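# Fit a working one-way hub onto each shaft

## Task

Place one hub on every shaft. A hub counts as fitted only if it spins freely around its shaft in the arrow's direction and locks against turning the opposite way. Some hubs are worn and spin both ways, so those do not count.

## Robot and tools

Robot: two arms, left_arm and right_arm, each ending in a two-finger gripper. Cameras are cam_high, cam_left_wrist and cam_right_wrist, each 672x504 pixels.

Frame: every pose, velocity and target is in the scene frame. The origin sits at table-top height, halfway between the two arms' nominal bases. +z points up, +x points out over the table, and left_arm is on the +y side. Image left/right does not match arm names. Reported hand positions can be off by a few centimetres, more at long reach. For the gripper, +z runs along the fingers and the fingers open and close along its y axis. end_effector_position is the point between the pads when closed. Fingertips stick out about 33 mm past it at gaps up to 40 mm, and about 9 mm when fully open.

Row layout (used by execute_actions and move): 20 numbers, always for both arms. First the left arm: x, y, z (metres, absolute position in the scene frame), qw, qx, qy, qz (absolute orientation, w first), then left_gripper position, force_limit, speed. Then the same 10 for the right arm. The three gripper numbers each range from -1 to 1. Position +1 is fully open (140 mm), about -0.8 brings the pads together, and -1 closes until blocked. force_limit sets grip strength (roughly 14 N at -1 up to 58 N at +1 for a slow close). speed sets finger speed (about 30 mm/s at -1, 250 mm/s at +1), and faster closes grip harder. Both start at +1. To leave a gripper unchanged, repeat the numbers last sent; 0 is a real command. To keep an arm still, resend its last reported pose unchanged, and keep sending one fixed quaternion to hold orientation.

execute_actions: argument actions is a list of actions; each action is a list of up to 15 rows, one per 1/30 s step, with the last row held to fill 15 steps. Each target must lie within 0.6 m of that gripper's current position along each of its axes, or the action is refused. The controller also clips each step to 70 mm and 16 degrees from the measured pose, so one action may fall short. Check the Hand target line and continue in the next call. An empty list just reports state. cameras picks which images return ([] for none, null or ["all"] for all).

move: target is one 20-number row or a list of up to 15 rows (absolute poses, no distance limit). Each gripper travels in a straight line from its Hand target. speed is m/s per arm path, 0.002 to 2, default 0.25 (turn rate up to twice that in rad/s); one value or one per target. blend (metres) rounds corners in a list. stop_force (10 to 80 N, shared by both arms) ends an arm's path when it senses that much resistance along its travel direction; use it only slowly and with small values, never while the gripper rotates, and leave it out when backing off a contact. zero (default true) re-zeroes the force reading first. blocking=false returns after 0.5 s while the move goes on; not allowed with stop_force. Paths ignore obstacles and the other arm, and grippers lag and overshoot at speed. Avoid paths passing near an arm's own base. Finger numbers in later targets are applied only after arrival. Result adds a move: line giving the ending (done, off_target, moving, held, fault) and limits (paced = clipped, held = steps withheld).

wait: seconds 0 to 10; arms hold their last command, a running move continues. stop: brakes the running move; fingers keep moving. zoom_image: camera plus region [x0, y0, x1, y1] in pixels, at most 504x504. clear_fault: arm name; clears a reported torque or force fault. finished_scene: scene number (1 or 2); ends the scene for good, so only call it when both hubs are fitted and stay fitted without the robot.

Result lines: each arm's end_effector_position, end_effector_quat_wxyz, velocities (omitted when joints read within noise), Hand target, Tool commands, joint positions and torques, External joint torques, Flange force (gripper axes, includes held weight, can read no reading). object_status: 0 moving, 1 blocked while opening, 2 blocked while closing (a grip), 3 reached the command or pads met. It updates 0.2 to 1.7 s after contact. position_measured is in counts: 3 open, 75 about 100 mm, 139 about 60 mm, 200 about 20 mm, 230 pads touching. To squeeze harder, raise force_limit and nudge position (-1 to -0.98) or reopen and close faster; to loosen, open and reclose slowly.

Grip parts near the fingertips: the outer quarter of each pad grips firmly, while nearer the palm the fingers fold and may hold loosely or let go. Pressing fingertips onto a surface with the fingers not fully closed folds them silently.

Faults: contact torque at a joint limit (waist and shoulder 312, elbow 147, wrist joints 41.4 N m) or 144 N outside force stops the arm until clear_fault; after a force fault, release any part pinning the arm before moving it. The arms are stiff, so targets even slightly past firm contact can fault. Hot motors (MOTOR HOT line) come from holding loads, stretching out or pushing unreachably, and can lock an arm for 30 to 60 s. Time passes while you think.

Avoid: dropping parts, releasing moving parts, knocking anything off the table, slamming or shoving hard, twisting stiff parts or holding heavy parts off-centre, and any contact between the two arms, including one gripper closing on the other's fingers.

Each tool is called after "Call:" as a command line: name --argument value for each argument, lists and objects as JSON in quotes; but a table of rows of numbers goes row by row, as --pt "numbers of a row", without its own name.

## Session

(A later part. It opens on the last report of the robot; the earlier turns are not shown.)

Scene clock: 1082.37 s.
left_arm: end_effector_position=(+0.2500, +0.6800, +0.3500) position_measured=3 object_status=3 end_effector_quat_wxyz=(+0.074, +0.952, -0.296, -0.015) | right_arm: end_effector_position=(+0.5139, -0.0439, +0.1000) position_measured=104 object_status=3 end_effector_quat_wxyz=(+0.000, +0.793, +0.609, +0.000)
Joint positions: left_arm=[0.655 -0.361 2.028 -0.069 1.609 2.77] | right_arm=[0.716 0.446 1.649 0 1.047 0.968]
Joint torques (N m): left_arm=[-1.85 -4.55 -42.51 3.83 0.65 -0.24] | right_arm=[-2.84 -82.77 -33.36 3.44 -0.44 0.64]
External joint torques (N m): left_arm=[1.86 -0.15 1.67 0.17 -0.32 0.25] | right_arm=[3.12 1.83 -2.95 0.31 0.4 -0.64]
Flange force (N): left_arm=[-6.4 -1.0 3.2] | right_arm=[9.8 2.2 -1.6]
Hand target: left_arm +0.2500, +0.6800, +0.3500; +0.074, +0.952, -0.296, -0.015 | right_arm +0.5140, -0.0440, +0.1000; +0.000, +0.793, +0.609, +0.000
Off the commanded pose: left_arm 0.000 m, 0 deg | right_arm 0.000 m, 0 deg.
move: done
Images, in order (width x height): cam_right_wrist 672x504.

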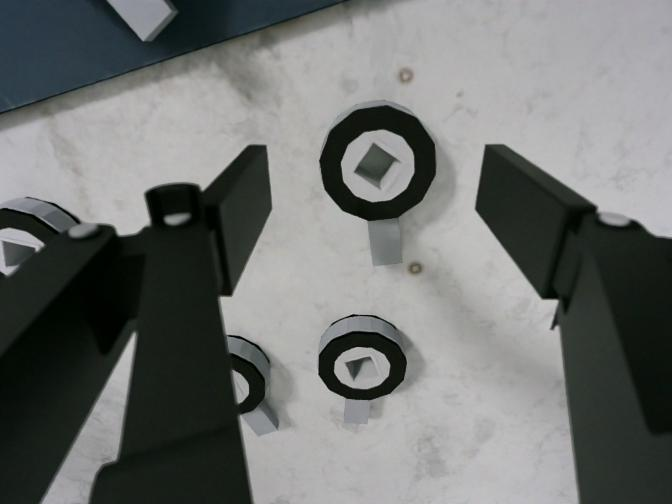

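Call:
move --pt "0.25 0.68 0.35 0.074 0.952 -0.296 -0.015 1 1 1 0.5204 -0.0513 0.06 0 0.7771 0.6293 0 0.2 0.1 -1" --speed 0.1 --cameras '["cam_right_wrist"]'

Scene clock: 1098.90 s.
left_arm: end_effector_position=(+0.2500, +0.6800, +0.3500) position_measured=3 object_status=3 end_effector_quat_wxyz=(+0.074, +0.952, -0.296, -0.015) | right_arm: end_effector_position=(+0.5204, -0.0513, +0.0601) position_measured=104 object_status=3 end_effector_quat_wxyz=(+0.000, +0.777, +0.629, +0.000)
Joint positions: left_arm=[0.655 -0.361 2.028 -0.069 1.609 2.77] | right_arm=[0.703 0.479 1.679 0 0.983 0.903]
Joint torques (N m): left_arm=[-1.17 -4.67 -42.72 3.92 0.68 -0.18] | right_arm=[-2.7 -84.6 -32.38 2.93 -0.45 0.67]
External joint torques (N m): left_arm=[1.11 0.46 2 0.08 -0.35 0.19] | right_arm=[3.04 1.81 -2.57 0.69 0.4 -0.67]
Flange force (N): left_arm=[-3.9 -0.9 4.0] | right_arm=[8.8 2.4 -0.8]
Hand target: left_arm +0.2500, +0.6800, +0.3500; +0.074, +0.952, -0.296, -0.015 | right_arm +0.5204, -0.0513, +0.0600; +0.000, +0.777, +0.629, +0.000
Off the commanded pose: left_arm 0.000 m, 0 deg | right_arm 0.000 m, 0 deg.
move: done
Images, in order (width x height): cam_right_wrist 672x504.

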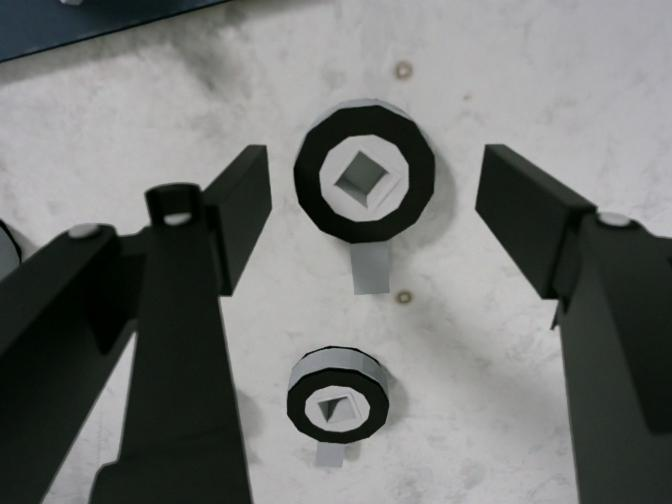

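Call:
move --pt "0.25 0.68 0.35 0.074 0.952 -0.296 -0.015 1 1 1 0.5191 -0.0545 0.0335 0 0.7771 0.6293 0 0.2 0.1 -1" --pt "0.25 0.68 0.35 0.074 0.952 -0.296 -0.015 1 1 1 0.5191 -0.0545 0.0335 0 0.7771 0.6293 0 -1 0 -1" --pt "0.25 0.68 0.35 0.074 0.952 -0.296 -0.015 1 1 1 0.5191 -0.0545 0.10 0 0.7771 0.6293 0 -1 0 -1" --speed '[0.05,0.05,0.1]' --cameras '["cam_right_wrist"]'

Call:
zoom_image --camera "cam_right_wrist" --region '[270, 80, 480, 340]'

Scene clock: 1114.03 s.
left_arm: end_effector_position=(+0.2500, +0.6800, +0.3500) position_measured=3 object_status=3 end_effector_quat_wxyz=(+0.074, +0.952, -0.296, -0.015) | right_arm: end_effector_position=(+0.5191, -0.0545, +0.0999) position_measured=140 object_status=2 end_effector_quat_wxyz=(+0.000, +0.777, +0.629, +0.000)
Joint positions: left_arm=[0.655 -0.361 2.028 -0.069 1.609 2.77] | right_arm=[0.701 0.441 1.656 0 1.045 0.901]
Joint torques (N m): left_arm=[-1.36 -4.58 -42.81 3.82 0.65 -0.25] | right_arm=[-3.09 -84.47 -34.8 3.16 -0.11 0.53]
External joint torques (N m): left_arm=[1.41 -0.37 1.99 0.18 -0.31 0.25] | right_arm=[3.43 4.29 -1.38 0.59 0.06 -0.54]
Flange force (N): left_arm=[-5.3 0.1 3.9] | right_arm=[9.8 2.3 2.3]
Hand target: left_arm +0.2500, +0.6800, +0.3500; +0.074, +0.952, -0.296, -0.015 | right_arm +0.5191, -0.0545, +0.1000; +0.000, +0.777, +0.629, +0.000
Off the commanded pose: left_arm 0.000 m, 0 deg | right_arm 0.000 m, 0 deg.
move: done
Images, in order (width x height): cam_right_wrist 672x504.

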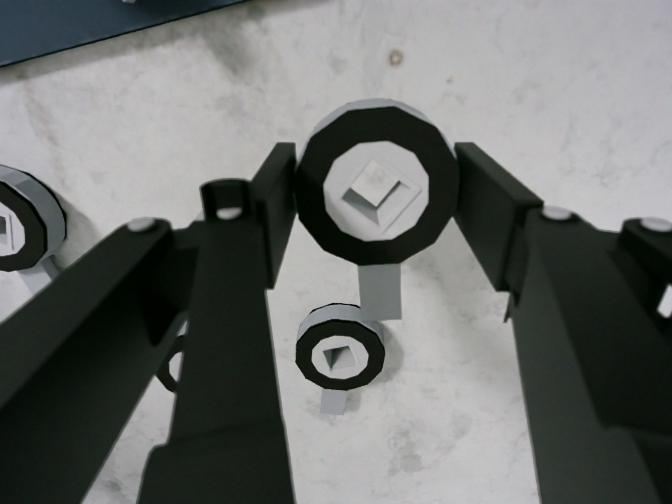

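Scaled by 1.938 from the camera's 672x504 image, which has a finer 960x720 frame.

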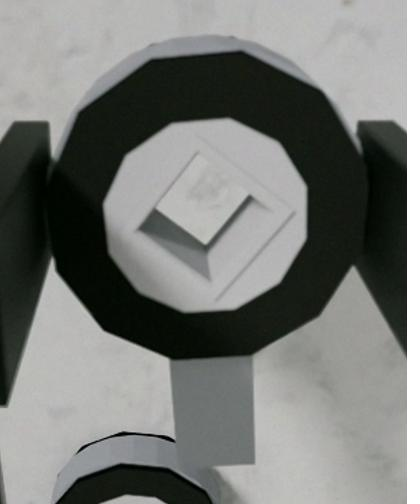

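Call:
zoom_image --camera "cam_right_wrist" --region '[330, 145, 430, 245]'

Scaled by 5.040 from the camera's 672x504 image, which has a finer 960x720 frame.

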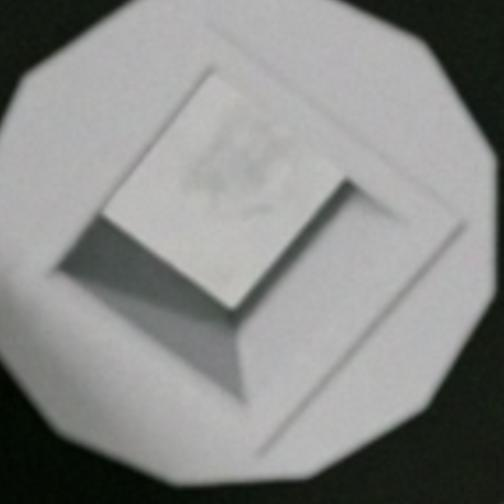

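Call:
move --pt "0.25 0.68 0.35 0.074 0.952 -0.296 -0.015 1 1 1 0.53 0.0 0.115 0 0.87 0.493 0 -1 0 -1" --pt "0.25 0.68 0.35 0.074 0.952 -0.296 -0.015 1 1 1 0.546 0.0905 0.115 0 0.94352 0.33133 0 -1 0 -1" --pt "0.25 0.68 0.35 0.074 0.952 -0.296 -0.015 1 1 1 0.546 0.0905 0.092 0 0.94352 0.33133 0 -1 0 -1" --speed '[0.15,0.15,0.06]' --blend '[0.02,0,0]' --cameras '["cam_right_wrist"]'

Call:
zoom_image --camera "cam_right_wrist" --region '[330, 145, 430, 245]'

Scene clock: 1159.47 s.
left_arm: end_effector_position=(+0.2500, +0.6800, +0.3500) position_measured=3 object_status=3 end_effector_quat_wxyz=(+0.074, +0.952, -0.296, -0.015) | right_arm: end_effector_position=(+0.5460, +0.0905, +0.0921) position_measured=140 object_status=2 end_effector_quat_wxyz=(+0.000, +0.944, +0.331, +0.000)
Joint positions: left_arm=[0.655 -0.361 2.028 -0.069 1.609 2.77] | right_arm=[0.81 0.622 1.376 0 1.143 1.696]
Joint torques (N m): left_arm=[-1.43 -4.54 -42.54 3.85 0.64 -0.36] | right_arm=[-2.82 -102.87 -37.5 3.33 -0.51 0.5]
External joint torques (N m): left_arm=[1.46 -0.23 1.76 0.15 -0.3 0.37] | right_arm=[3.49 4.48 -0.67 0.59 0.46 -0.5]
Flange force (N): left_arm=[-5.6 -0.5 3.4] | right_arm=[8.4 -4.9 1.8]
Hand target: left_arm +0.2500, +0.6800, +0.3500; +0.074, +0.952, -0.296, -0.015 | right_arm +0.5460, +0.0905, +0.0920; +0.000, +0.944, +0.331, +0.000
Off the commanded pose: left_arm 0.000 m, 0 deg | right_arm 0.000 m, 0 deg.
move: done
Images, in order (width x height): cam_right_wrist 672x504.

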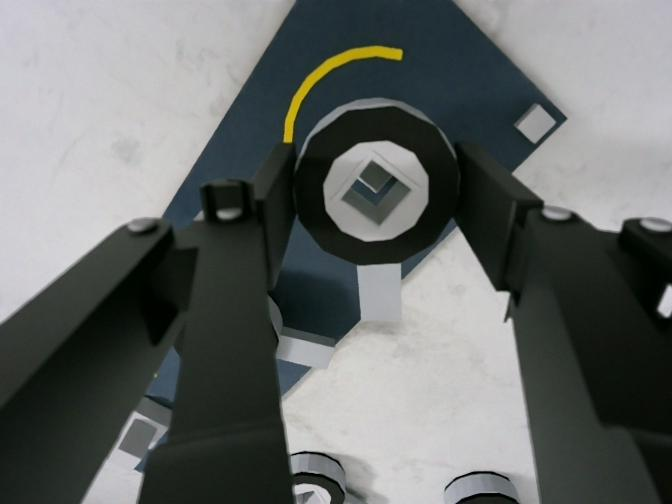

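Scaled by 5.040 from the camera's 672x504 image, which has a finer 960x720 frame.

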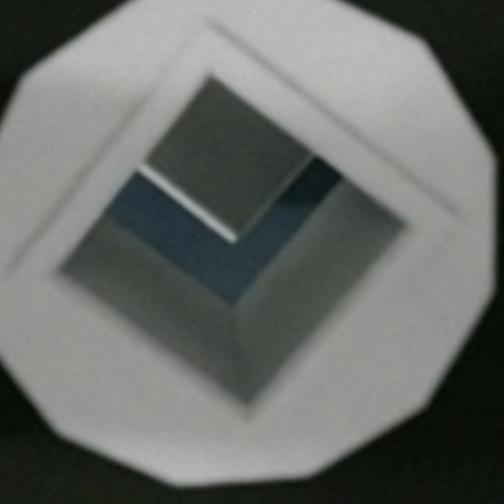

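Call:
move --pt "0.25 0.68 0.35 0.074 0.952 -0.296 -0.015 1 1 1 0.5474 0.0905 0.083 0 0.94523 0.3264 0 -1 0 -1" --speed 0.03 --cameras '["cam_right_wrist"]'

Call:
zoom_image --camera "cam_right_wrist" --region '[345, 155, 415, 225]'

Scene clock: 1191.93 s.
left_arm: end_effector_position=(+0.2500, +0.6800, +0.3500) position_measured=3 object_status=3 end_effector_quat_wxyz=(+0.074, +0.952, -0.296, -0.015) | right_arm: end_effector_position=(+0.5474, +0.0905, +0.0830) position_measured=140 object_status=2 end_effector_quat_wxyz=(+0.000, +0.945, +0.326, +0.000)
Joint positions: left_arm=[0.655 -0.361 2.028 -0.069 1.609 2.77] | right_arm=[0.809 0.63 1.381 0 1.131 1.705]
Joint torques (N m): left_arm=[-1.54 -4.26 -42.73 3.83 0.74 -0.27] | right_arm=[-2.35 -105.34 -36.87 3.26 -0.47 0.54]
External joint torques (N m): left_arm=[1.54 -0.28 1.94 0.17 -0.41 0.28] | right_arm=[2.97 6.52 -1.06 0.63 0.42 -0.54]
Flange force (N): left_arm=[-5.7 -0.3 3.9] | right_arm=[12.3 -5.0 3.1]
Hand target: left_arm +0.2500, +0.6800, +0.3500; +0.074, +0.952, -0.296, -0.015 | right_arm +0.5474, +0.0905, +0.0830; +0.000, +0.945, +0.326, +0.000
Off the commanded pose: left_arm 0.000 m, 0 deg | right_arm 0.000 m, 0 deg.
move: done
Images, in order (width x height): cam_right_wrist 672x504.

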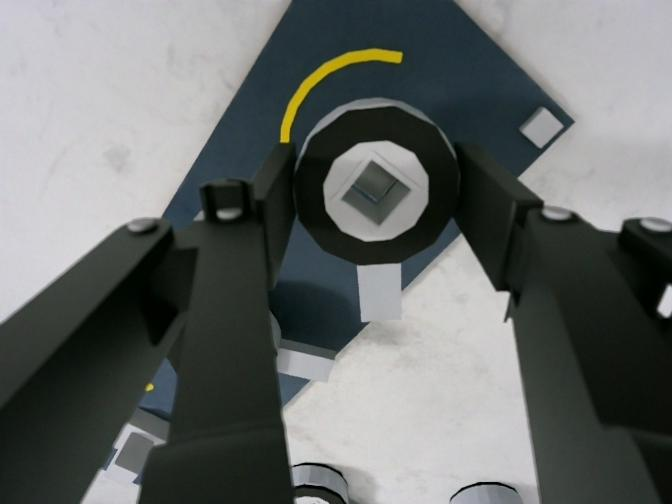

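Scaled by 7.200 from the camera's 672x504 image, which has a finer 960x720 frame.

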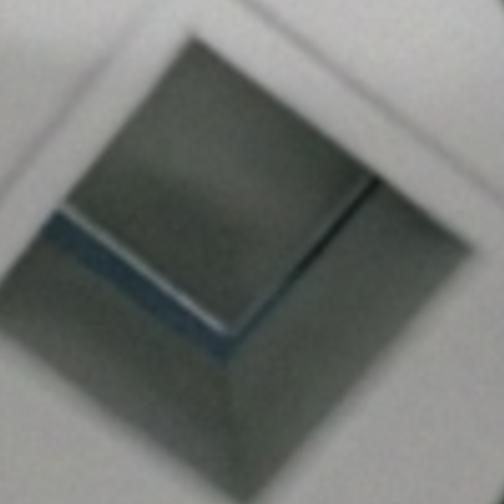

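Call:
move --pt "0.25 0.68 0.35 0.074 0.952 -0.296 -0.015 1 1 1 0.548 0.0902 0.083 0 0.94523 0.3264 0 -1 0 -1" --speed 0.03 --cameras '[]'

Call:
move --pt "0.25 0.68 0.35 0.074 0.952 -0.296 -0.015 1 1 1 0.548 0.0902 0.0735 0 0.94523 0.3264 0 -1 0 -1" --speed 0.015 --stop_force 12 --cameras '["cam_right_wrist"]'

Call:
zoom_image --camera "cam_right_wrist" --region '[345, 155, 415, 225]'

Scene clock: 1209.60 s.
left_arm: end_effector_position=(+0.2500, +0.6800, +0.3500) position_measured=3 object_status=3 end_effector_quat_wxyz=(+0.074, +0.952, -0.296, -0.015) | right_arm: end_effector_position=(+0.5480, +0.0902, +0.0830) position_measured=140 object_status=2 end_effector_quat_wxyz=(+0.000, +0.945, +0.326, +0.000)
Joint positions: left_arm=[0.655 -0.361 2.028 -0.069 1.609 2.77] | right_arm=[0.808 0.63 1.38 0 1.131 1.704]
Joint torques (N m): left_arm=[-1.88 -4.57 -42.71 3.86 0.71 -0.3] | right_arm=[-2.9 -103.25 -37.08 3.28 -0.32 0.5]
External joint torques (N m): left_arm=[1.89 -0.01 2.01 0.13 -0.38 0.3] | right_arm=[2.88 4.47 -0.87 0.6 0.27 -0.5]
Flange force (N): left_arm=[-6.6 -1.1 3.9] | right_arm=[8.7 -4.3 2.1]
Hand target: left_arm +0.2500, +0.6800, +0.3500; +0.074, +0.952, -0.296, -0.015 | right_arm +0.5480, +0.0902, +0.0830; +0.000, +0.945, +0.326, +0.000
Off the commanded pose: left_arm 0.000 m, 0 deg | right_arm 0.000 m, 0 deg.
move: done
No camera images: "cameras" was empty.

Scene clock: 1211.00 s.
left_arm: end_effector_position=(+0.2500, +0.6800, +0.3500) position_measured=3 object_status=3 end_effector_quat_wxyz=(+0.074, +0.952, -0.296, -0.015) | right_arm: end_effector_position=(+0.5480, +0.0902, +0.0735) position_measured=140 object_status=2 end_effector_quat_wxyz=(+0.000, +0.945, +0.326, +0.000)
Joint positions: left_arm=[0.655 -0.361 2.028 -0.069 1.609 2.77] | right_arm=[0.808 0.637 1.388 0 1.117 1.704]
Joint torques (N m): left_arm=[-2.09 -4.2 -42.77 3.92 0.68 -0.23] | right_arm=[0.72 -102.42 -37.52 4.51 -1.32 0.53]
External joint torques (N m): left_arm=[2.19 -0.89 1.96 0.09 -0.34 0.23] | right_arm=[-0.28 3.31 -0.19 -0.64 1.27 -0.53]
Flange force (N): left_arm=[-7.6 0.2 3.8] | right_arm=[6.8 -0.2 0.4]
Hand target: left_arm +0.2500, +0.6800, +0.3500; +0.074, +0.952, -0.296, -0.015 | right_arm +0.5480, +0.0902, +0.0735; +0.000, +0.945, +0.326, +0.000
Off the commanded pose: left_arm 0.000 m, 0 deg | right_arm 0.000 m, 0 deg.
move: done
Images, in order (width x height): cam_right_wrist 672x504.

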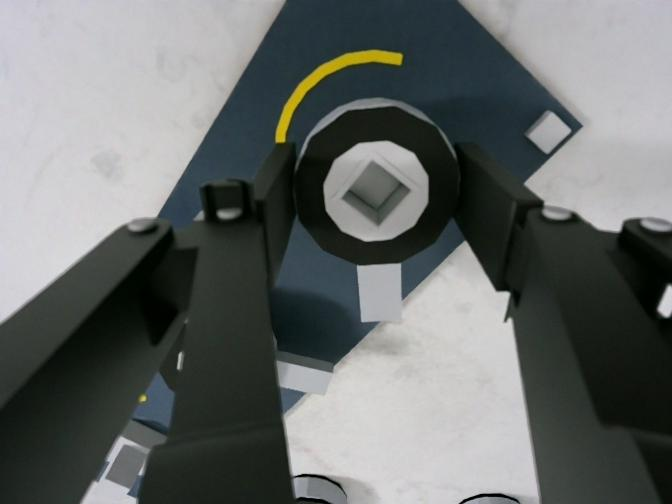

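Scaled by 7.200 from the camera's 672x504 image, which has a finer 960x720 frame.

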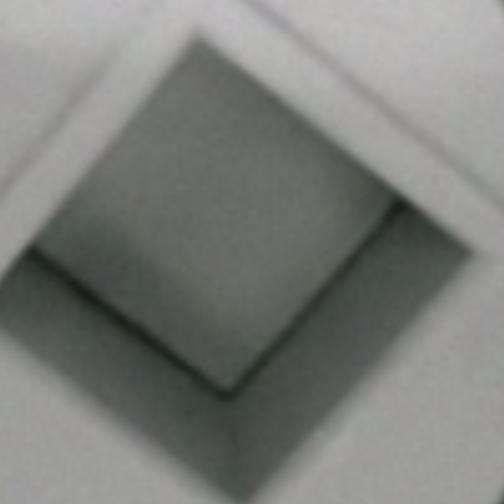

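Excellent: inserted cleanly with diamond view. Go down, then test.

Call:
move --pt "0.25 0.68 0.35 0.074 0.952 -0.296 -0.015 1 1 1 0.548 0.0902 0.05 0 0.94523 0.3264 0 -1 0 -1" --speed 0.02 --stop_force 14 --cameras '["cam_right_wrist"]'

Scene clock: 1220.17 s.
left_arm: end_effector_position=(+0.2500, +0.6800, +0.3500) position_measured=3 object_status=3 end_effector_quat_wxyz=(+0.074, +0.952, -0.296, -0.015) | right_arm: end_effector_position=(+0.5480, +0.0902, +0.0557) position_measured=140 object_status=2 end_effector_quat_wxyz=(+0.000, +0.945, +0.326, +0.000)
Joint positions: left_arm=[0.655 -0.361 2.028 -0.069 1.609 2.77] | right_arm=[0.808 0.65 1.4 0 1.091 1.704]
Joint torques (N m): left_arm=[-1.17 -5.26 -42.5 3.87 0.61 -0.21] | right_arm=[2.37 -80.33 -27.18 5.26 -3.41 0.53]
External joint torques (N m): left_arm=[1.19 0.3 1.68 0.13 -0.27 0.21] | right_arm=[-1.68 -19.47 -10.04 -1.43 3.36 -0.53]
Flange force (N): left_arm=[-4.2 -1.0 3.3] | right_arm=[1.4 2.3 -26.5]
Hand target: left_arm +0.2500, +0.6800, +0.3500; +0.074, +0.952, -0.296, -0.015 | right_arm +0.5480, +0.0902, +0.0557; +0.000, +0.945, +0.326, +0.000
Off the commanded pose: left_arm 0.000 m, 0 deg | right_arm 0.006 m, 0 deg.
move: contact (right_arm)
Images, in order (width x height): cam_right_wrist 672x504.

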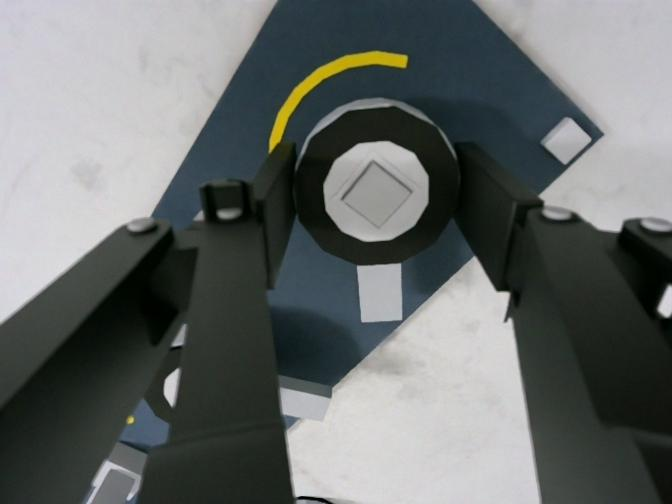

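Call:
move --pt "0.25 0.68 0.35 0.074 0.952 -0.296 -0.015 1 1 1 0.548 0.0902 0.0563 0 0.94523 0.3264 0 -1 0 -1" --pt "0.25 0.68 0.35 0.074 0.952 -0.296 -0.015 1 1 1 0.548 0.0902 0.0563 0 0.89454 0.44698 0 -1 0 -1" --speed 0.04 --cameras '["cam_right_wrist"]'

Call:
move --pt "0.25 0.68 0.35 0.074 0.952 -0.296 -0.015 1 1 1 0.548 0.0902 0.0563 0 0.92 0.392 0 -1 0 -1" --speed 0.04 --cameras '["cam_right_wrist"]'

Scene clock: 1233.90 s.
left_arm: end_effector_position=(+0.2500, +0.6800, +0.3500) position_measured=3 object_status=3 end_effector_quat_wxyz=(+0.074, +0.952, -0.296, -0.015) | right_arm: end_effector_position=(+0.5480, +0.0902, +0.0563) position_measured=140 object_status=2 end_effector_quat_wxyz=(+0.000, +0.895, +0.447, +0.000)
Joint positions: left_arm=[0.655 -0.361 2.028 -0.069 1.609 2.77] | right_arm=[0.808 0.65 1.4 0 1.092 1.443]
Joint torques (N m): left_arm=[-1.63 -4.5 -42.74 3.86 0.66 -0.29] | right_arm=[-1.57 -104.45 -36.54 3.65 -0.48 0.35]
External joint torques (N m): left_arm=[1.68 -0.41 1.94 0.14 -0.32 0.3] | right_arm=[2.18 4.81 -0.65 0.19 0.42 -0.35]
Flange force (N): left_arm=[-6.2 -0.2 3.8] | right_arm=[9.4 -1.3 2.6]
Hand target: left_arm +0.2500, +0.6800, +0.3500; +0.074, +0.952, -0.296, -0.015 | right_arm +0.5480, +0.0902, +0.0563; +0.000, +0.895, +0.447, +0.000
Off the commanded pose: left_arm 0.000 m, 0 deg | right_arm 0.000 m, 0 deg.
move: done
Images, in order (width x height): cam_right_wrist 672x504.

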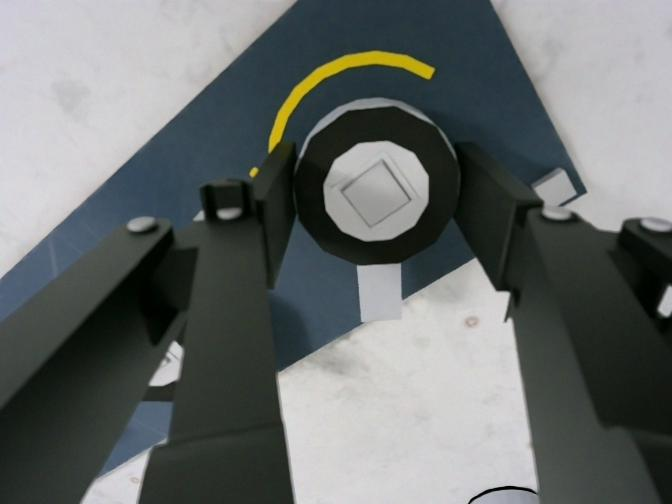

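Scene clock: 1235.73 s.
left_arm: end_effector_position=(+0.2500, +0.6800, +0.3500) position_measured=3 object_status=3 end_effector_quat_wxyz=(+0.074, +0.952, -0.296, -0.015) | right_arm: end_effector_position=(+0.5480, +0.0902, +0.0563) position_measured=140 object_status=2 end_effector_quat_wxyz=(+0.000, +0.920, +0.392, +0.000)
Joint positions: left_arm=[0.655 -0.361 2.028 -0.069 1.609 2.77] | right_arm=[0.808 0.65 1.4 0 1.092 1.564]
Joint torques (N m): left_arm=[-1.6 -4.37 -42.35 3.85 0.62 -0.24] | right_arm=[2.36 -104.71 -36.38 5.25 -0.42 0.34]
External joint torques (N m): left_arm=[1.54 -0.05 1.62 0.14 -0.29 0.25] | right_arm=[-1.62 4.83 -0.91 -1.41 0.37 -0.34]
Flange force (N): left_arm=[-5.4 -0.8 3.1] | right_arm=[9.7 1.9 2.5]
Hand target: left_arm +0.2500, +0.6800, +0.3500; +0.074, +0.952, -0.296, -0.015 | right_arm +0.5480, +0.0902, +0.0563; +0.000, +0.920, +0.392, +0.000
Off the commanded pose: left_arm 0.000 m, 0 deg | right_arm 0.000 m, 0 deg.
move: done
Images, in order (width x height): cam_right_wrist 672x504.

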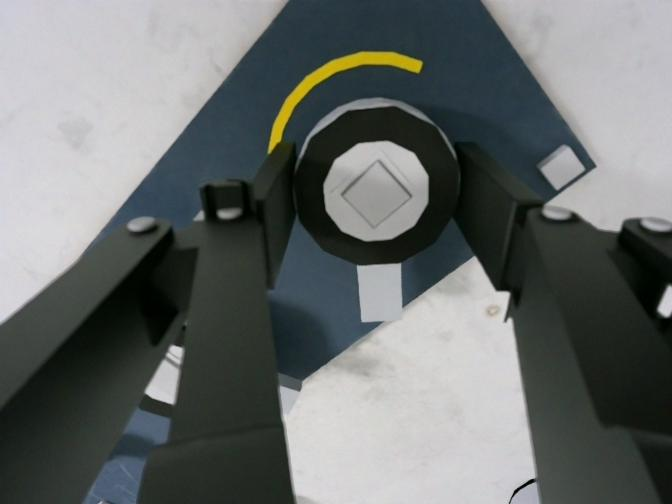

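Call:
move --pt "0.25 0.68 0.35 0.074 0.952 -0.296 -0.015 1 1 1 0.548 0.0902 0.0563 0 0.96593 0.25882 0 -1 0 -1" --speed 0.04 --cameras '["cam_right_wrist"]'

Scene clock: 1245.47 s.
left_arm: end_effector_position=(+0.2500, +0.6800, +0.3500) position_measured=3 object_status=3 end_effector_quat_wxyz=(+0.074, +0.952, -0.296, -0.015) | right_arm: end_effector_position=(+0.5480, +0.0902, +0.0563) position_measured=140 object_status=2 end_effector_quat_wxyz=(+0.000, +0.966, +0.259, +0.000)
Joint positions: left_arm=[0.655 -0.361 2.028 -0.069 1.609 2.77] | right_arm=[0.808 0.65 1.4 0 1.092 1.846]
Joint torques (N m): left_arm=[-1.29 -4.79 -42.52 3.85 0.58 -0.29] | right_arm=[6.05 -104.17 -36.86 6.28 -0.86 0.65]
External joint torques (N m): left_arm=[1.33 -0.2 1.67 0.15 -0.24 0.29] | right_arm=[-5.57 4.52 -0.34 -2.45 0.81 -0.65]
Flange force (N): left_arm=[-5.1 -0.3 3.2] | right_arm=[9.9 4.3 2.0]
Hand target: left_arm +0.2500, +0.6800, +0.3500; +0.074, +0.952, -0.296, -0.015 | right_arm +0.5480, +0.0902, +0.0563; +0.000, +0.966, +0.259, +0.000
Off the commanded pose: left_arm 0.000 m, 0 deg | right_arm 0.000 m, 0 deg.
move: done
Images, in order (width x height): cam_right_wrist 672x504.

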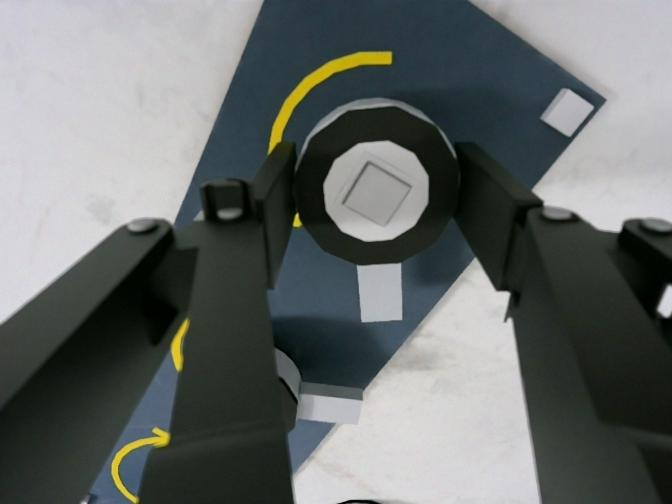

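Call:
move --pt "0.25 0.68 0.35 0.074 0.952 -0.296 -0.015 1 1 1 0.548 0.0902 0.115 0 0.96593 0.25882 0 -1 0 -1" --pt "0.25 0.68 0.35 0.074 0.952 -0.296 -0.015 1 1 1 0.56 -0.03 0.115 0 0.8660 0.5 0 -1 0 -1" --pt "0.25 0.68 0.35 0.074 0.952 -0.296 -0.015 1 1 1 0.56 -0.03 0.05 0 0.8660 0.5 0 -1 0 -1" --pt "0.25 0.68 0.35 0.074 0.952 -0.296 -0.015 1 1 1 0.56 -0.03 0.0345 0 0.8660 0.5 0 -1 0 -1" --pt "0.25 0.68 0.35 0.074 0.952 -0.296 -0.015 1 1 1 0.56 -0.03 0.034 0 0.8660 0.5 0 0.2 0 -1" --pt "0.25 0.68 0.35 0.074 0.952 -0.296 -0.015 1 1 1 0.56 -0.03 0.10 0 0.8660 0.5 0 0.2 0 -1" --pt "0.25 0.68 0.35 0.074 0.952 -0.296 -0.015 1 1 1 0.47 -0.127 0.10 0 0.7071 0.7071 0 0.2 0 -1" --speed '[0.06,0.15,0.1,0.03,0.02,0.1,0.15]' --cameras '["cam_right_wrist"]'

Scene clock: 1266.57 s.
left_arm: end_effector_position=(+0.2500, +0.6800, +0.3500) position_measured=3 object_status=3 end_effector_quat_wxyz=(+0.074, +0.952, -0.296, -0.015) | right_arm: end_effector_position=(+0.4700, -0.1270, +0.1000) position_measured=104 object_status=3 end_effector_quat_wxyz=(+0.000, +0.707, +0.707, +0.000)
Joint positions: left_arm=[0.655 -0.361 2.028 -0.069 1.609 2.77] | right_arm=[0.664 0.323 1.832 0 0.987 0.654]
Joint torques (N m): left_arm=[-1.53 -4.58 -42.52 3.8 0.65 -0.23] | right_arm=[-3.08 -69.68 -32.14 3 -0.43 0.38]
External joint torques (N m): left_arm=[1.59 -0.38 1.78 0.2 -0.3 0.23] | right_arm=[3.29 1.95 -2.85 0.63 0.39 -0.38]
Flange force (N): left_arm=[-5.7 -0.2 3.5] | right_arm=[9.1 3.9 -1.3]
Hand target: left_arm +0.2500, +0.6800, +0.3500; +0.074, +0.952, -0.296, -0.015 | right_arm +0.4700, -0.1270, +0.1000; +0.000, +0.707, +0.707, +0.000
Off the commanded pose: left_arm 0.000 m, 0 deg | right_arm 0.000 m, 0 deg.
move: done
Images, in order (width x height): cam_right_wrist 672x504.

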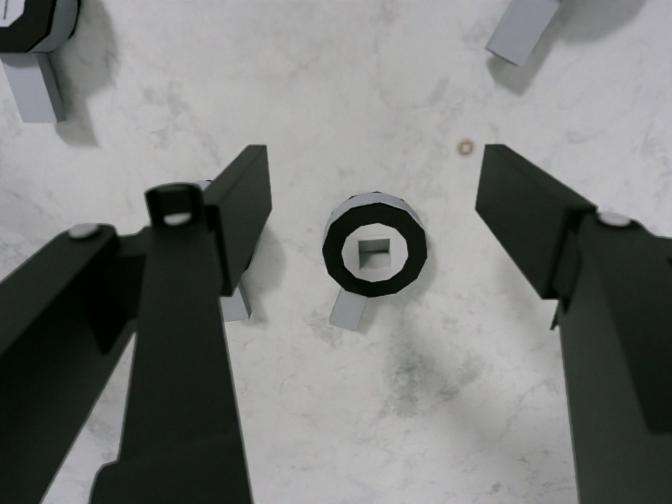

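Call:
move --pt "0.25 0.68 0.35 0.074 0.952 -0.296 -0.015 1 1 1 0.4765 -0.184 0.10 0 0.94832 0.3173 0 0.2 0 -1" --speed 0.1 --cameras '["cam_right_wrist"]'

Scene clock: 1306.70 s.
left_arm: end_effector_position=(+0.2500, +0.6800, +0.3500) position_measured=3 object_status=3 end_effector_quat_wxyz=(+0.074, +0.952, -0.296, -0.015) | right_arm: end_effector_position=(+0.4765, -0.1840, +0.1000) position_measured=104 object_status=3 end_effector_quat_wxyz=(+0.000, +0.948, +0.317, +0.000)
Joint positions: left_arm=[0.655 -0.361 2.028 -0.069 1.609 2.77] | right_arm=[0.586 0.28 1.891 0 0.97 1.501]
Joint torques (N m): left_arm=[-1.27 -4.82 -42.41 3.88 0.66 -0.3] | right_arm=[-2.57 -65.19 -32.05 2.95 -0.41 0.56]
External joint torques (N m): left_arm=[1.21 0.54 1.69 0.11 -0.33 0.31] | right_arm=[2.98 1.95 -2.54 0.61 0.36 -0.56]
Flange force (N): left_arm=[-4.4 -1.6 3.4] | right_arm=[8.1 -3.7 -0.9]
Hand target: left_arm +0.2500, +0.6800, +0.3500; +0.074, +0.952, -0.296, -0.015 | right_arm +0.4765, -0.1840, +0.1000; +0.000, +0.948, +0.317, +0.000
Off the commanded pose: left_arm 0.000 m, 0 deg | right_arm 0.000 m, 0 deg.
move: done
Images, in order (width x height): cam_right_wrist 672x504.

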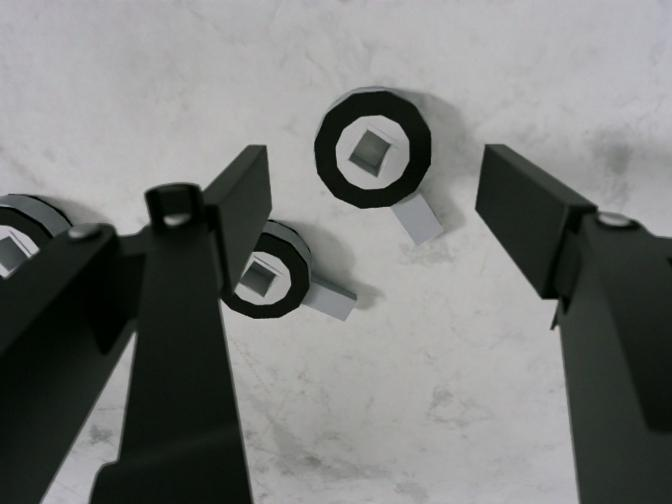

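Call:
move --pt "0.25 0.68 0.35 0.074 0.952 -0.296 -0.015 1 1 1 0.4798 -0.1883 0.06 0 0.94832 0.3173 0 0.2 0 -1" --speed 0.1 --cameras '["cam_right_wrist"]'

Scene clock: 1317.30 s.
left_arm: end_effector_position=(+0.2500, +0.6800, +0.3500) position_measured=3 object_status=3 end_effector_quat_wxyz=(+0.074, +0.952, -0.296, -0.015) | right_arm: end_effector_position=(+0.4798, -0.1883, +0.0601) position_measured=104 object_status=3 end_effector_quat_wxyz=(+0.000, +0.948, +0.317, +0.000)
Joint positions: left_arm=[0.655 -0.361 2.028 -0.069 1.609 2.77] | right_arm=[0.577 0.321 1.922 0 0.898 1.493]
Joint torques (N m): left_arm=[-1.79 -4.58 -42.84 3.78 0.64 -0.24] | right_arm=[-2.64 -68.58 -30.66 2.79 -0.33 0.52]
External joint torques (N m): left_arm=[1.86 -0.38 2.01 0.23 -0.3 0.25] | right_arm=[2.87 3.04 -2.19 0.59 0.27 -0.52]
Flange force (N): left_arm=[-6.6 -0.3 3.8] | right_arm=[8.8 -3.5 1.1]
Hand target: left_arm +0.2500, +0.6800, +0.3500; +0.074, +0.952, -0.296, -0.015 | right_arm +0.4798, -0.1883, +0.0600; +0.000, +0.948, +0.317, +0.000
Off the commanded pose: left_arm 0.000 m, 0 deg | right_arm 0.000 m, 0 deg.
move: done
Images, in order (width x height): cam_right_wrist 672x504.

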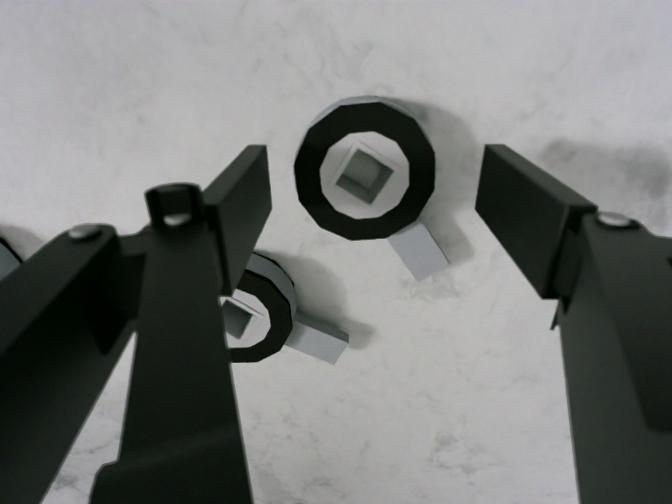

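Call:
move --pt "0.25 0.68 0.35 0.074 0.952 -0.296 -0.015 1 1 1 0.479 -0.189 0.0335 0 0.94832 0.3173 0 0.2 0 -1" --pt "0.25 0.68 0.35 0.074 0.952 -0.296 -0.015 1 1 1 0.479 -0.189 0.0335 0 0.94832 0.3173 0 -1 0 -1" --pt "0.25 0.68 0.35 0.074 0.952 -0.296 -0.015 1 1 1 0.479 -0.189 0.115 0 0.94832 0.3173 0 -1 0 -1" --speed '[0.05,0.05,0.1]' --cameras '["cam_right_wrist"]'

Call:
zoom_image --camera "cam_right_wrist" --region '[330, 145, 430, 245]'

Scene clock: 1333.23 s.
left_arm: end_effector_position=(+0.2500, +0.6800, +0.3500) position_measured=3 object_status=3 end_effector_quat_wxyz=(+0.074, +0.952, -0.296, -0.015) | right_arm: end_effector_position=(+0.4790, -0.1890, +0.1149) position_measured=140 object_status=2 end_effector_quat_wxyz=(+0.000, +0.948, +0.317, +0.000)
Joint positions: left_arm=[0.655 -0.361 2.028 -0.069 1.609 2.77] | right_arm=[0.577 0.265 1.879 0 0.997 1.493]
Joint torques (N m): left_arm=[-1.4 -4.69 -42.94 3.86 0.57 -0.26] | right_arm=[-2.86 -64.78 -34.25 3.05 -0.19 0.53]
External joint torques (N m): left_arm=[1.38 0.01 2.17 0.14 -0.23 0.27] | right_arm=[3.04 2.47 -0.91 0.56 0.14 -0.53]
Flange force (N): left_arm=[-5.2 -0.3 4.1] | right_arm=[5.6 -3.8 1.2]
Hand target: left_arm +0.2500, +0.6800, +0.3500; +0.074, +0.952, -0.296, -0.015 | right_arm +0.4790, -0.1890, +0.1150; +0.000, +0.948, +0.317, +0.000
Off the commanded pose: left_arm 0.000 m, 0 deg | right_arm 0.000 m, 0 deg.
move: done
Images, in order (width x height): cam_right_wrist 672x504.

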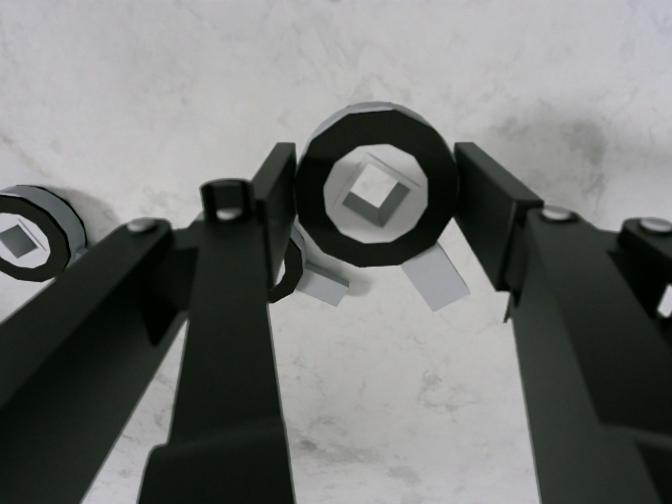

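Scaled by 5.040 from the camera's 672x504 image, which has a finer 960x720 frame.

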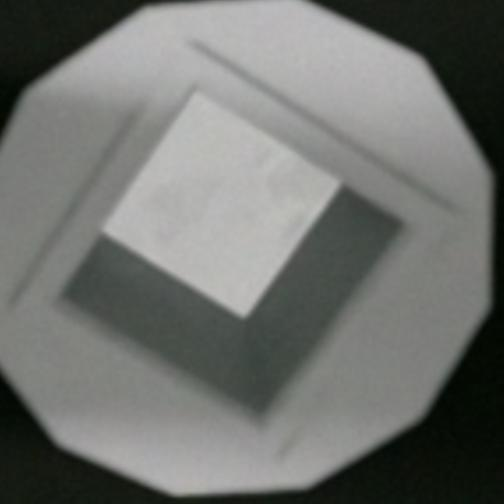

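Call:
move --pt "0.25 0.68 0.35 0.074 0.952 -0.296 -0.015 1 1 1 0.548 0.0902 0.115 0 0.95807 0.28652 0 -1 0 -1" --pt "0.25 0.68 0.35 0.074 0.952 -0.296 -0.015 1 1 1 0.548 0.0902 0.085 0 0.95807 0.28652 0 -1 0 -1" --speed '[0.2,0.06]' --cameras '["cam_right_wrist"]'

Call:
zoom_image --camera "cam_right_wrist" --region '[345, 155, 415, 225]'

Scene clock: 1354.50 s.
left_arm: end_effector_position=(+0.2500, +0.6800, +0.3500) position_measured=3 object_status=3 end_effector_quat_wxyz=(+0.074, +0.952, -0.296, -0.015) | right_arm: end_effector_position=(+0.5480, +0.0902, +0.0851) position_measured=140 object_status=2 end_effector_quat_wxyz=(+0.000, +0.958, +0.287, +0.000)
Joint positions: left_arm=[0.655 -0.361 2.028 -0.069 1.609 2.77] | right_arm=[0.808 0.629 1.379 0 1.134 1.788]
Joint torques (N m): left_arm=[-1.45 -4.65 -42.6 3.84 0.6 -0.28] | right_arm=[-2.85 -103.18 -37.15 3.33 -0.81 0.56]
External joint torques (N m): left_arm=[1.56 -0.65 1.71 0.17 -0.25 0.29] | right_arm=[3.08 4.24 -0.94 0.58 0.76 -0.56]
Flange force (N): left_arm=[-5.9 0.2 3.3] | right_arm=[8.6 -5.2 1.1]
Hand target: left_arm +0.2500, +0.6800, +0.3500; +0.074, +0.952, -0.296, -0.015 | right_arm +0.5480, +0.0902, +0.0850; +0.000, +0.958, +0.287, +0.000
Off the commanded pose: left_arm 0.000 m, 0 deg | right_arm 0.000 m, 0 deg.
move: done
Images, in order (width x height): cam_right_wrist 672x504.

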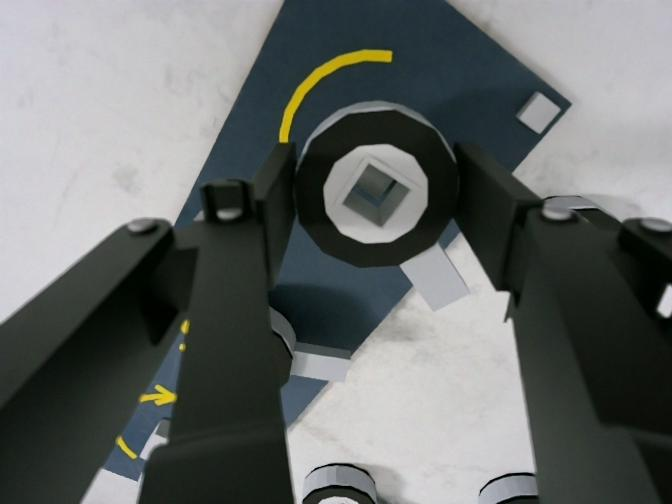

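Scaled by 7.200 from the camera's 672x504 image, which has a finer 960x720 frame.

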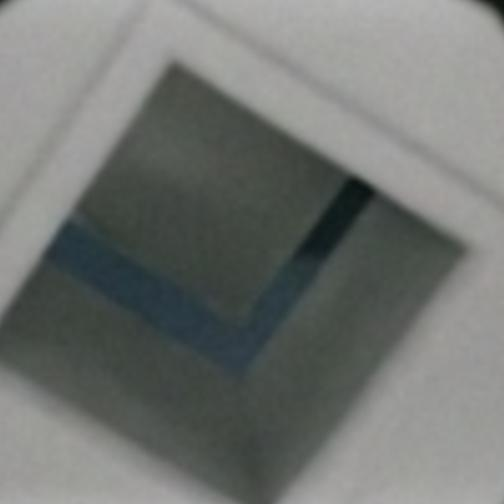

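Call:
move --pt "0.25 0.68 0.35 0.074 0.952 -0.296 -0.015 1 1 1 0.5492 0.0909 0.0815 0 0.95807 0.28652 0 -1 0 -1" --speed 0.03 --cameras '["cam_right_wrist"]'

Call:
zoom_image --camera "cam_right_wrist" --region '[345, 155, 415, 225]'

Scene clock: 1373.93 s.
left_arm: end_effector_position=(+0.2500, +0.6800, +0.3500) position_measured=3 object_status=3 end_effector_quat_wxyz=(+0.074, +0.952, -0.296, -0.015) | right_arm: end_effector_position=(+0.5492, +0.0909, +0.0815) position_measured=140 object_status=2 end_effector_quat_wxyz=(+0.000, +0.958, +0.287, +0.000)
Joint positions: left_arm=[0.655 -0.361 2.028 -0.069 1.609 2.77] | right_arm=[0.807 0.633 1.378 0 1.13 1.788]
Joint torques (N m): left_arm=[-2 -4.48 -42.75 3.89 0.69 -0.18] | right_arm=[-2.67 -104.02 -37.17 3.28 -0.39 0.45]
External joint torques (N m): left_arm=[2.04 -0.26 1.97 0.11 -0.35 0.19] | right_arm=[2.9 4.92 -0.77 0.61 0.34 -0.45]
Flange force (N): left_arm=[-6.8 -0.7 3.8] | right_arm=[8.7 -5.2 2.3]
Hand target: left_arm +0.2500, +0.6800, +0.3500; +0.074, +0.952, -0.296, -0.015 | right_arm +0.5492, +0.0909, +0.0815; +0.000, +0.958, +0.287, +0.000
Off the commanded pose: left_arm 0.000 m, 0 deg | right_arm 0.000 m, 0 deg.
move: done
Images, in order (width x height): cam_right_wrist 672x504.

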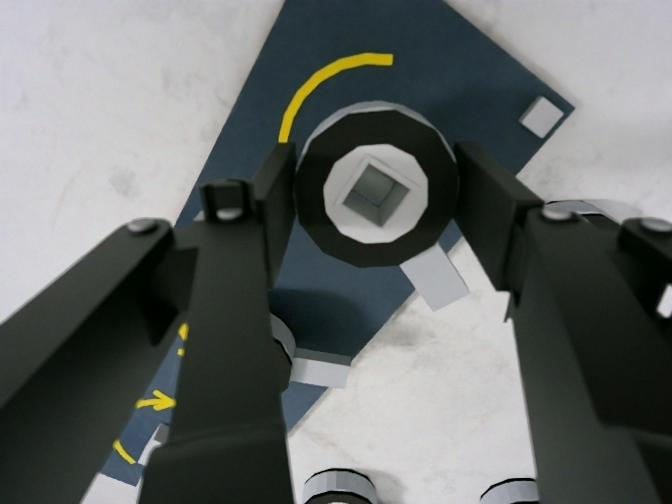

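Scaled by 7.200 from the camera's 672x504 image, which has a finer 960x720 frame.

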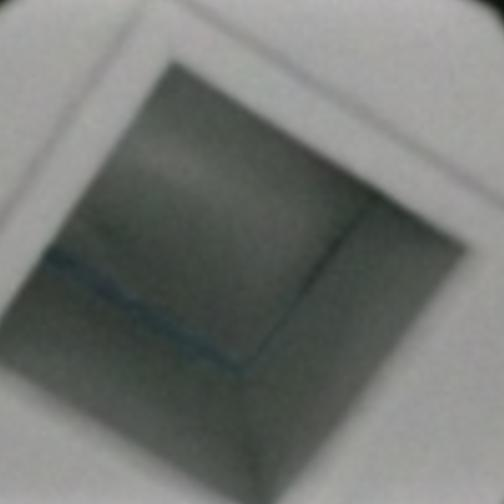

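Call:
move --pt "0.25 0.68 0.35 0.074 0.952 -0.296 -0.015 1 1 1 0.5492 0.0907 0.0815 0 0.95807 0.28652 0 -1 0 -1" --pt "0.25 0.68 0.35 0.074 0.952 -0.296 -0.015 1 1 1 0.5492 0.0907 0.0735 0 0.95807 0.28652 0 -1 0 -1" --speed 0.015 --stop_force 12 --cameras '["cam_right_wrist"]'

Call:
zoom_image --camera "cam_right_wrist" --region '[345, 155, 415, 225]'

Scene clock: 1419.27 s.
left_arm: end_effector_position=(+0.2500, +0.6800, +0.3500) position_measured=3 object_status=3 end_effector_quat_wxyz=(+0.074, +0.952, -0.296, -0.015) | right_arm: end_effector_position=(+0.5492, +0.0907, +0.0735) position_measured=140 object_status=2 end_effector_quat_wxyz=(+0.000, +0.958, +0.286, +0.000)
Joint positions: left_arm=[0.655 -0.361 2.028 -0.069 1.609 2.77] | right_arm=[0.807 0.639 1.385 0 1.118 1.787]
Joint torques (N m): left_arm=[-1.79 -5.19 -42.53 3.91 0.72 -0.21] | right_arm=[-0.76 -102.4 -38.41 4.12 -2.17 0.46]
External joint torques (N m): left_arm=[1.93 -0.24 1.67 0.1 -0.37 0.22] | right_arm=[1.07 3.19 0.71 -0.26 2.12 -0.46]
Flange force (N): left_arm=[-6.5 -0.9 3.3] | right_arm=[4.9 -2.0 -0.3]
Hand target: left_arm +0.2500, +0.6800, +0.3500; +0.074, +0.952, -0.296, -0.015 | right_arm +0.5492, +0.0907, +0.0735; +0.000, +0.958, +0.287, +0.000
Off the commanded pose: left_arm 0.000 m, 0 deg | right_arm 0.000 m, 0 deg.
move: done
Images, in order (width x height): cam_right_wrist 672x504.

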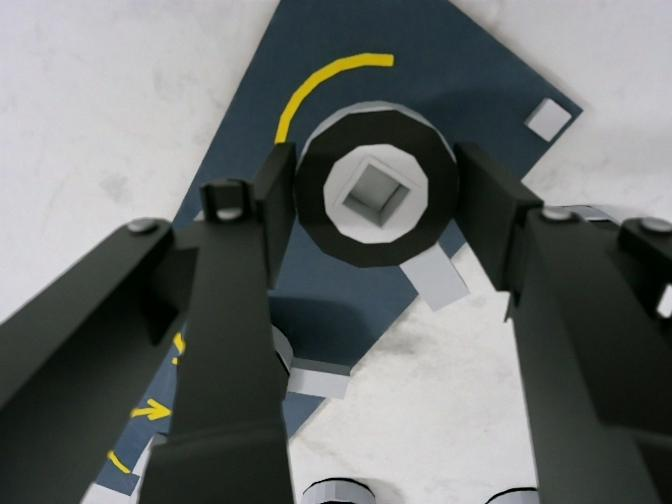

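Scaled by 7.200 from the camera's 672x504 image, which has a finer 960x720 frame.

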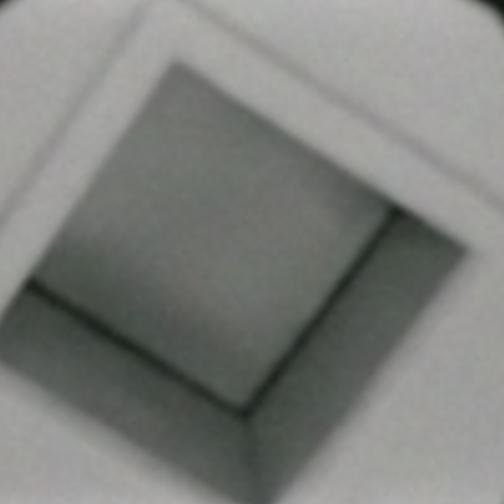

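Inserted. Seat, then test.

Call:
move --target '[0.25,0.68,0.35,0.074,0.952,-0.296,-0.015,1,1,1,0.5492,0.0907,0.05,0,0.95807,0.28652,0,-1,0,-1]' --speed 0.025 --stop_force 14 --cameras '["cam_right_wrist"]'

Scene clock: 1424.37 s.
left_arm: end_effector_position=(+0.2500, +0.6800, +0.3500) position_measured=3 object_status=3 end_effector_quat_wxyz=(+0.074, +0.952, -0.296, -0.015) | right_arm: end_effector_position=(+0.5492, +0.0907, +0.0561) position_measured=140 object_status=2 end_effector_quat_wxyz=(+0.000, +0.958, +0.287, +0.000)
Joint positions: left_arm=[0.655 -0.361 2.028 -0.069 1.609 2.77] | right_arm=[0.807 0.651 1.397 0 1.093 1.787]
Joint torques (N m): left_arm=[-1.79 -4.94 -42.74 3.77 0.59 -0.32] | right_arm=[0.76 -78.28 -27.42 4.54 -4.69 0.59]
External joint torques (N m): left_arm=[1.81 0.17 1.93 0.24 -0.25 0.32] | right_arm=[-0.16 -21.55 -9.79 -0.72 4.64 -0.59]
Flange force (N): left_arm=[-6.4 -1.3 3.6] | right_arm=[-1.0 1.1 -29.7]
Hand target: left_arm +0.2500, +0.6800, +0.3500; +0.074, +0.952, -0.296, -0.015 | right_arm +0.5492, +0.0907, +0.0561; +0.000, +0.958, +0.287, +0.000
Off the commanded pose: left_arm 0.000 m, 0 deg | right_arm 0.006 m, 0 deg.
move: contact (right_arm)
Images, in order (width x height): cam_right_wrist 672x504.

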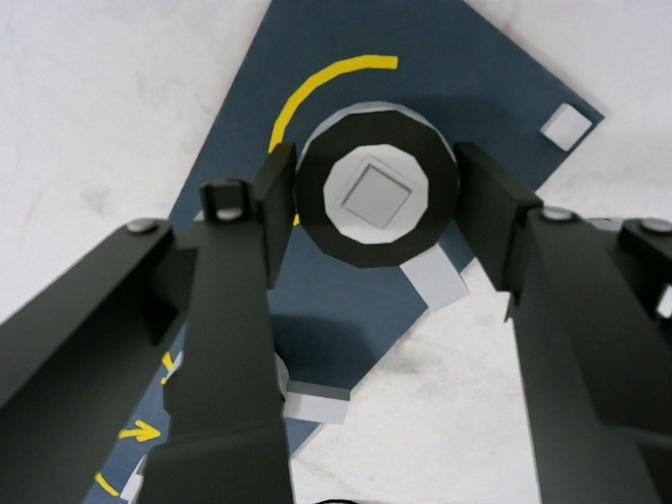

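Call:
move --target '[0.25,0.68,0.35,0.074,0.952,-0.296,-0.015,1,1,1,0.5492,0.0907,0.0566,0,0.95807,0.28652,0,-1,0,-1]' --speed 0.02 --cameras '["cam_right_wrist"]'

Call:
move --target '[0.25,0.68,0.35,0.074,0.952,-0.296,-0.015,1,1,1,0.5492,0.0907,0.0566,0,0.91248,0.40912,0,-1,0,-1]' --speed 0.05 --cameras '["cam_right_wrist"]'

Scene clock: 1433.90 s.
left_arm: end_effector_position=(+0.2500, +0.6800, +0.3500) position_measured=3 object_status=3 end_effector_quat_wxyz=(+0.074, +0.952, -0.296, -0.015) | right_arm: end_effector_position=(+0.5492, +0.0907, +0.0565) position_measured=140 object_status=2 end_effector_quat_wxyz=(+0.000, +0.958, +0.287, +0.000)
Joint positions: left_arm=[0.655 -0.361 2.028 -0.069 1.609 2.77] | right_arm=[0.807 0.651 1.397 0 1.094 1.787]
Joint torques (N m): left_arm=[-1.16 -4.71 -42.73 3.81 0.72 -0.27] | right_arm=[0.55 -97.38 -33.81 4.5 -1.54 0.48]
External joint torques (N m): left_arm=[1.29 -0.64 1.85 0.2 -0.38 0.28] | right_arm=[-0.1 -2.47 -3.42 -0.68 1.49 -0.49]
Flange force (N): left_arm=[-5.2 0.5 3.8] | right_arm=[6.7 -1.1 -6.4]
Hand target: left_arm +0.2500, +0.6800, +0.3500; +0.074, +0.952, -0.296, -0.015 | right_arm +0.5492, +0.0907, +0.0566; +0.000, +0.958, +0.287, +0.000
Off the commanded pose: left_arm 0.000 m, 0 deg | right_arm 0.000 m, 0 deg.
move: done
Images, in order (width x height): cam_right_wrist 672x504.

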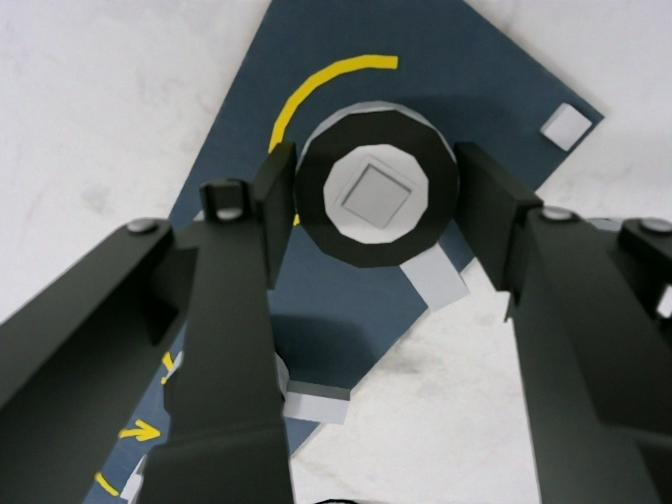

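Scene clock: 1436.87 s.
left_arm: end_effector_position=(+0.2500, +0.6800, +0.3500) position_measured=3 object_status=3 end_effector_quat_wxyz=(+0.074, +0.952, -0.296, -0.015) | right_arm: end_effector_position=(+0.5492, +0.0907, +0.0566) position_measured=140 object_status=2 end_effector_quat_wxyz=(+0.000, +0.912, +0.409, +0.000)
Joint positions: left_arm=[0.655 -0.361 2.028 -0.069 1.609 2.77] | right_arm=[0.807 0.651 1.397 0 1.094 1.526]
Joint torques (N m): left_arm=[-1.44 -4.92 -42.85 3.83 0.62 -0.15] | right_arm=[-10.96 -102.37 -35.51 0.26 -0.71 0.33]
External joint torques (N m): left_arm=[1.52 0 2.06 0.18 -0.28 0.16] | right_arm=[11.59 2.47 -1.76 3.58 0.65 -0.33]
Flange force (N): left_arm=[-5.3 -0.4 3.9] | right_arm=[9.4 -12.8 -0.3]
Hand target: left_arm +0.2500, +0.6800, +0.3500; +0.074, +0.952, -0.296, -0.015 | right_arm +0.5492, +0.0907, +0.0566; +0.000, +0.912, +0.409, +0.000
Off the commanded pose: left_arm 0.000 m, 0 deg | right_arm 0.000 m, 0 deg.
move: done
Images, in order (width x height): cam_right_wrist 672x504.

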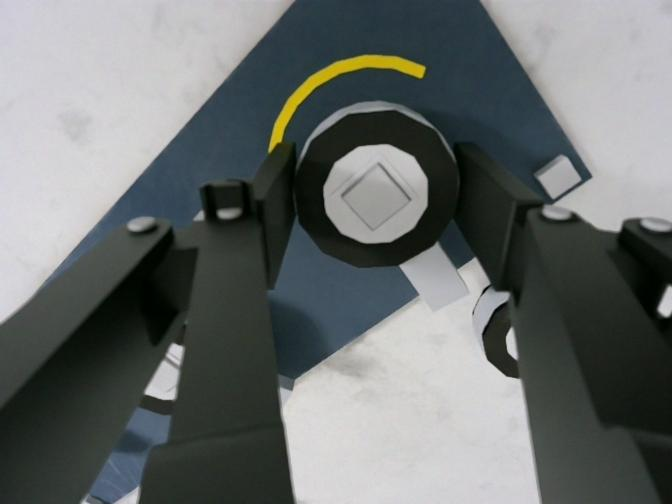

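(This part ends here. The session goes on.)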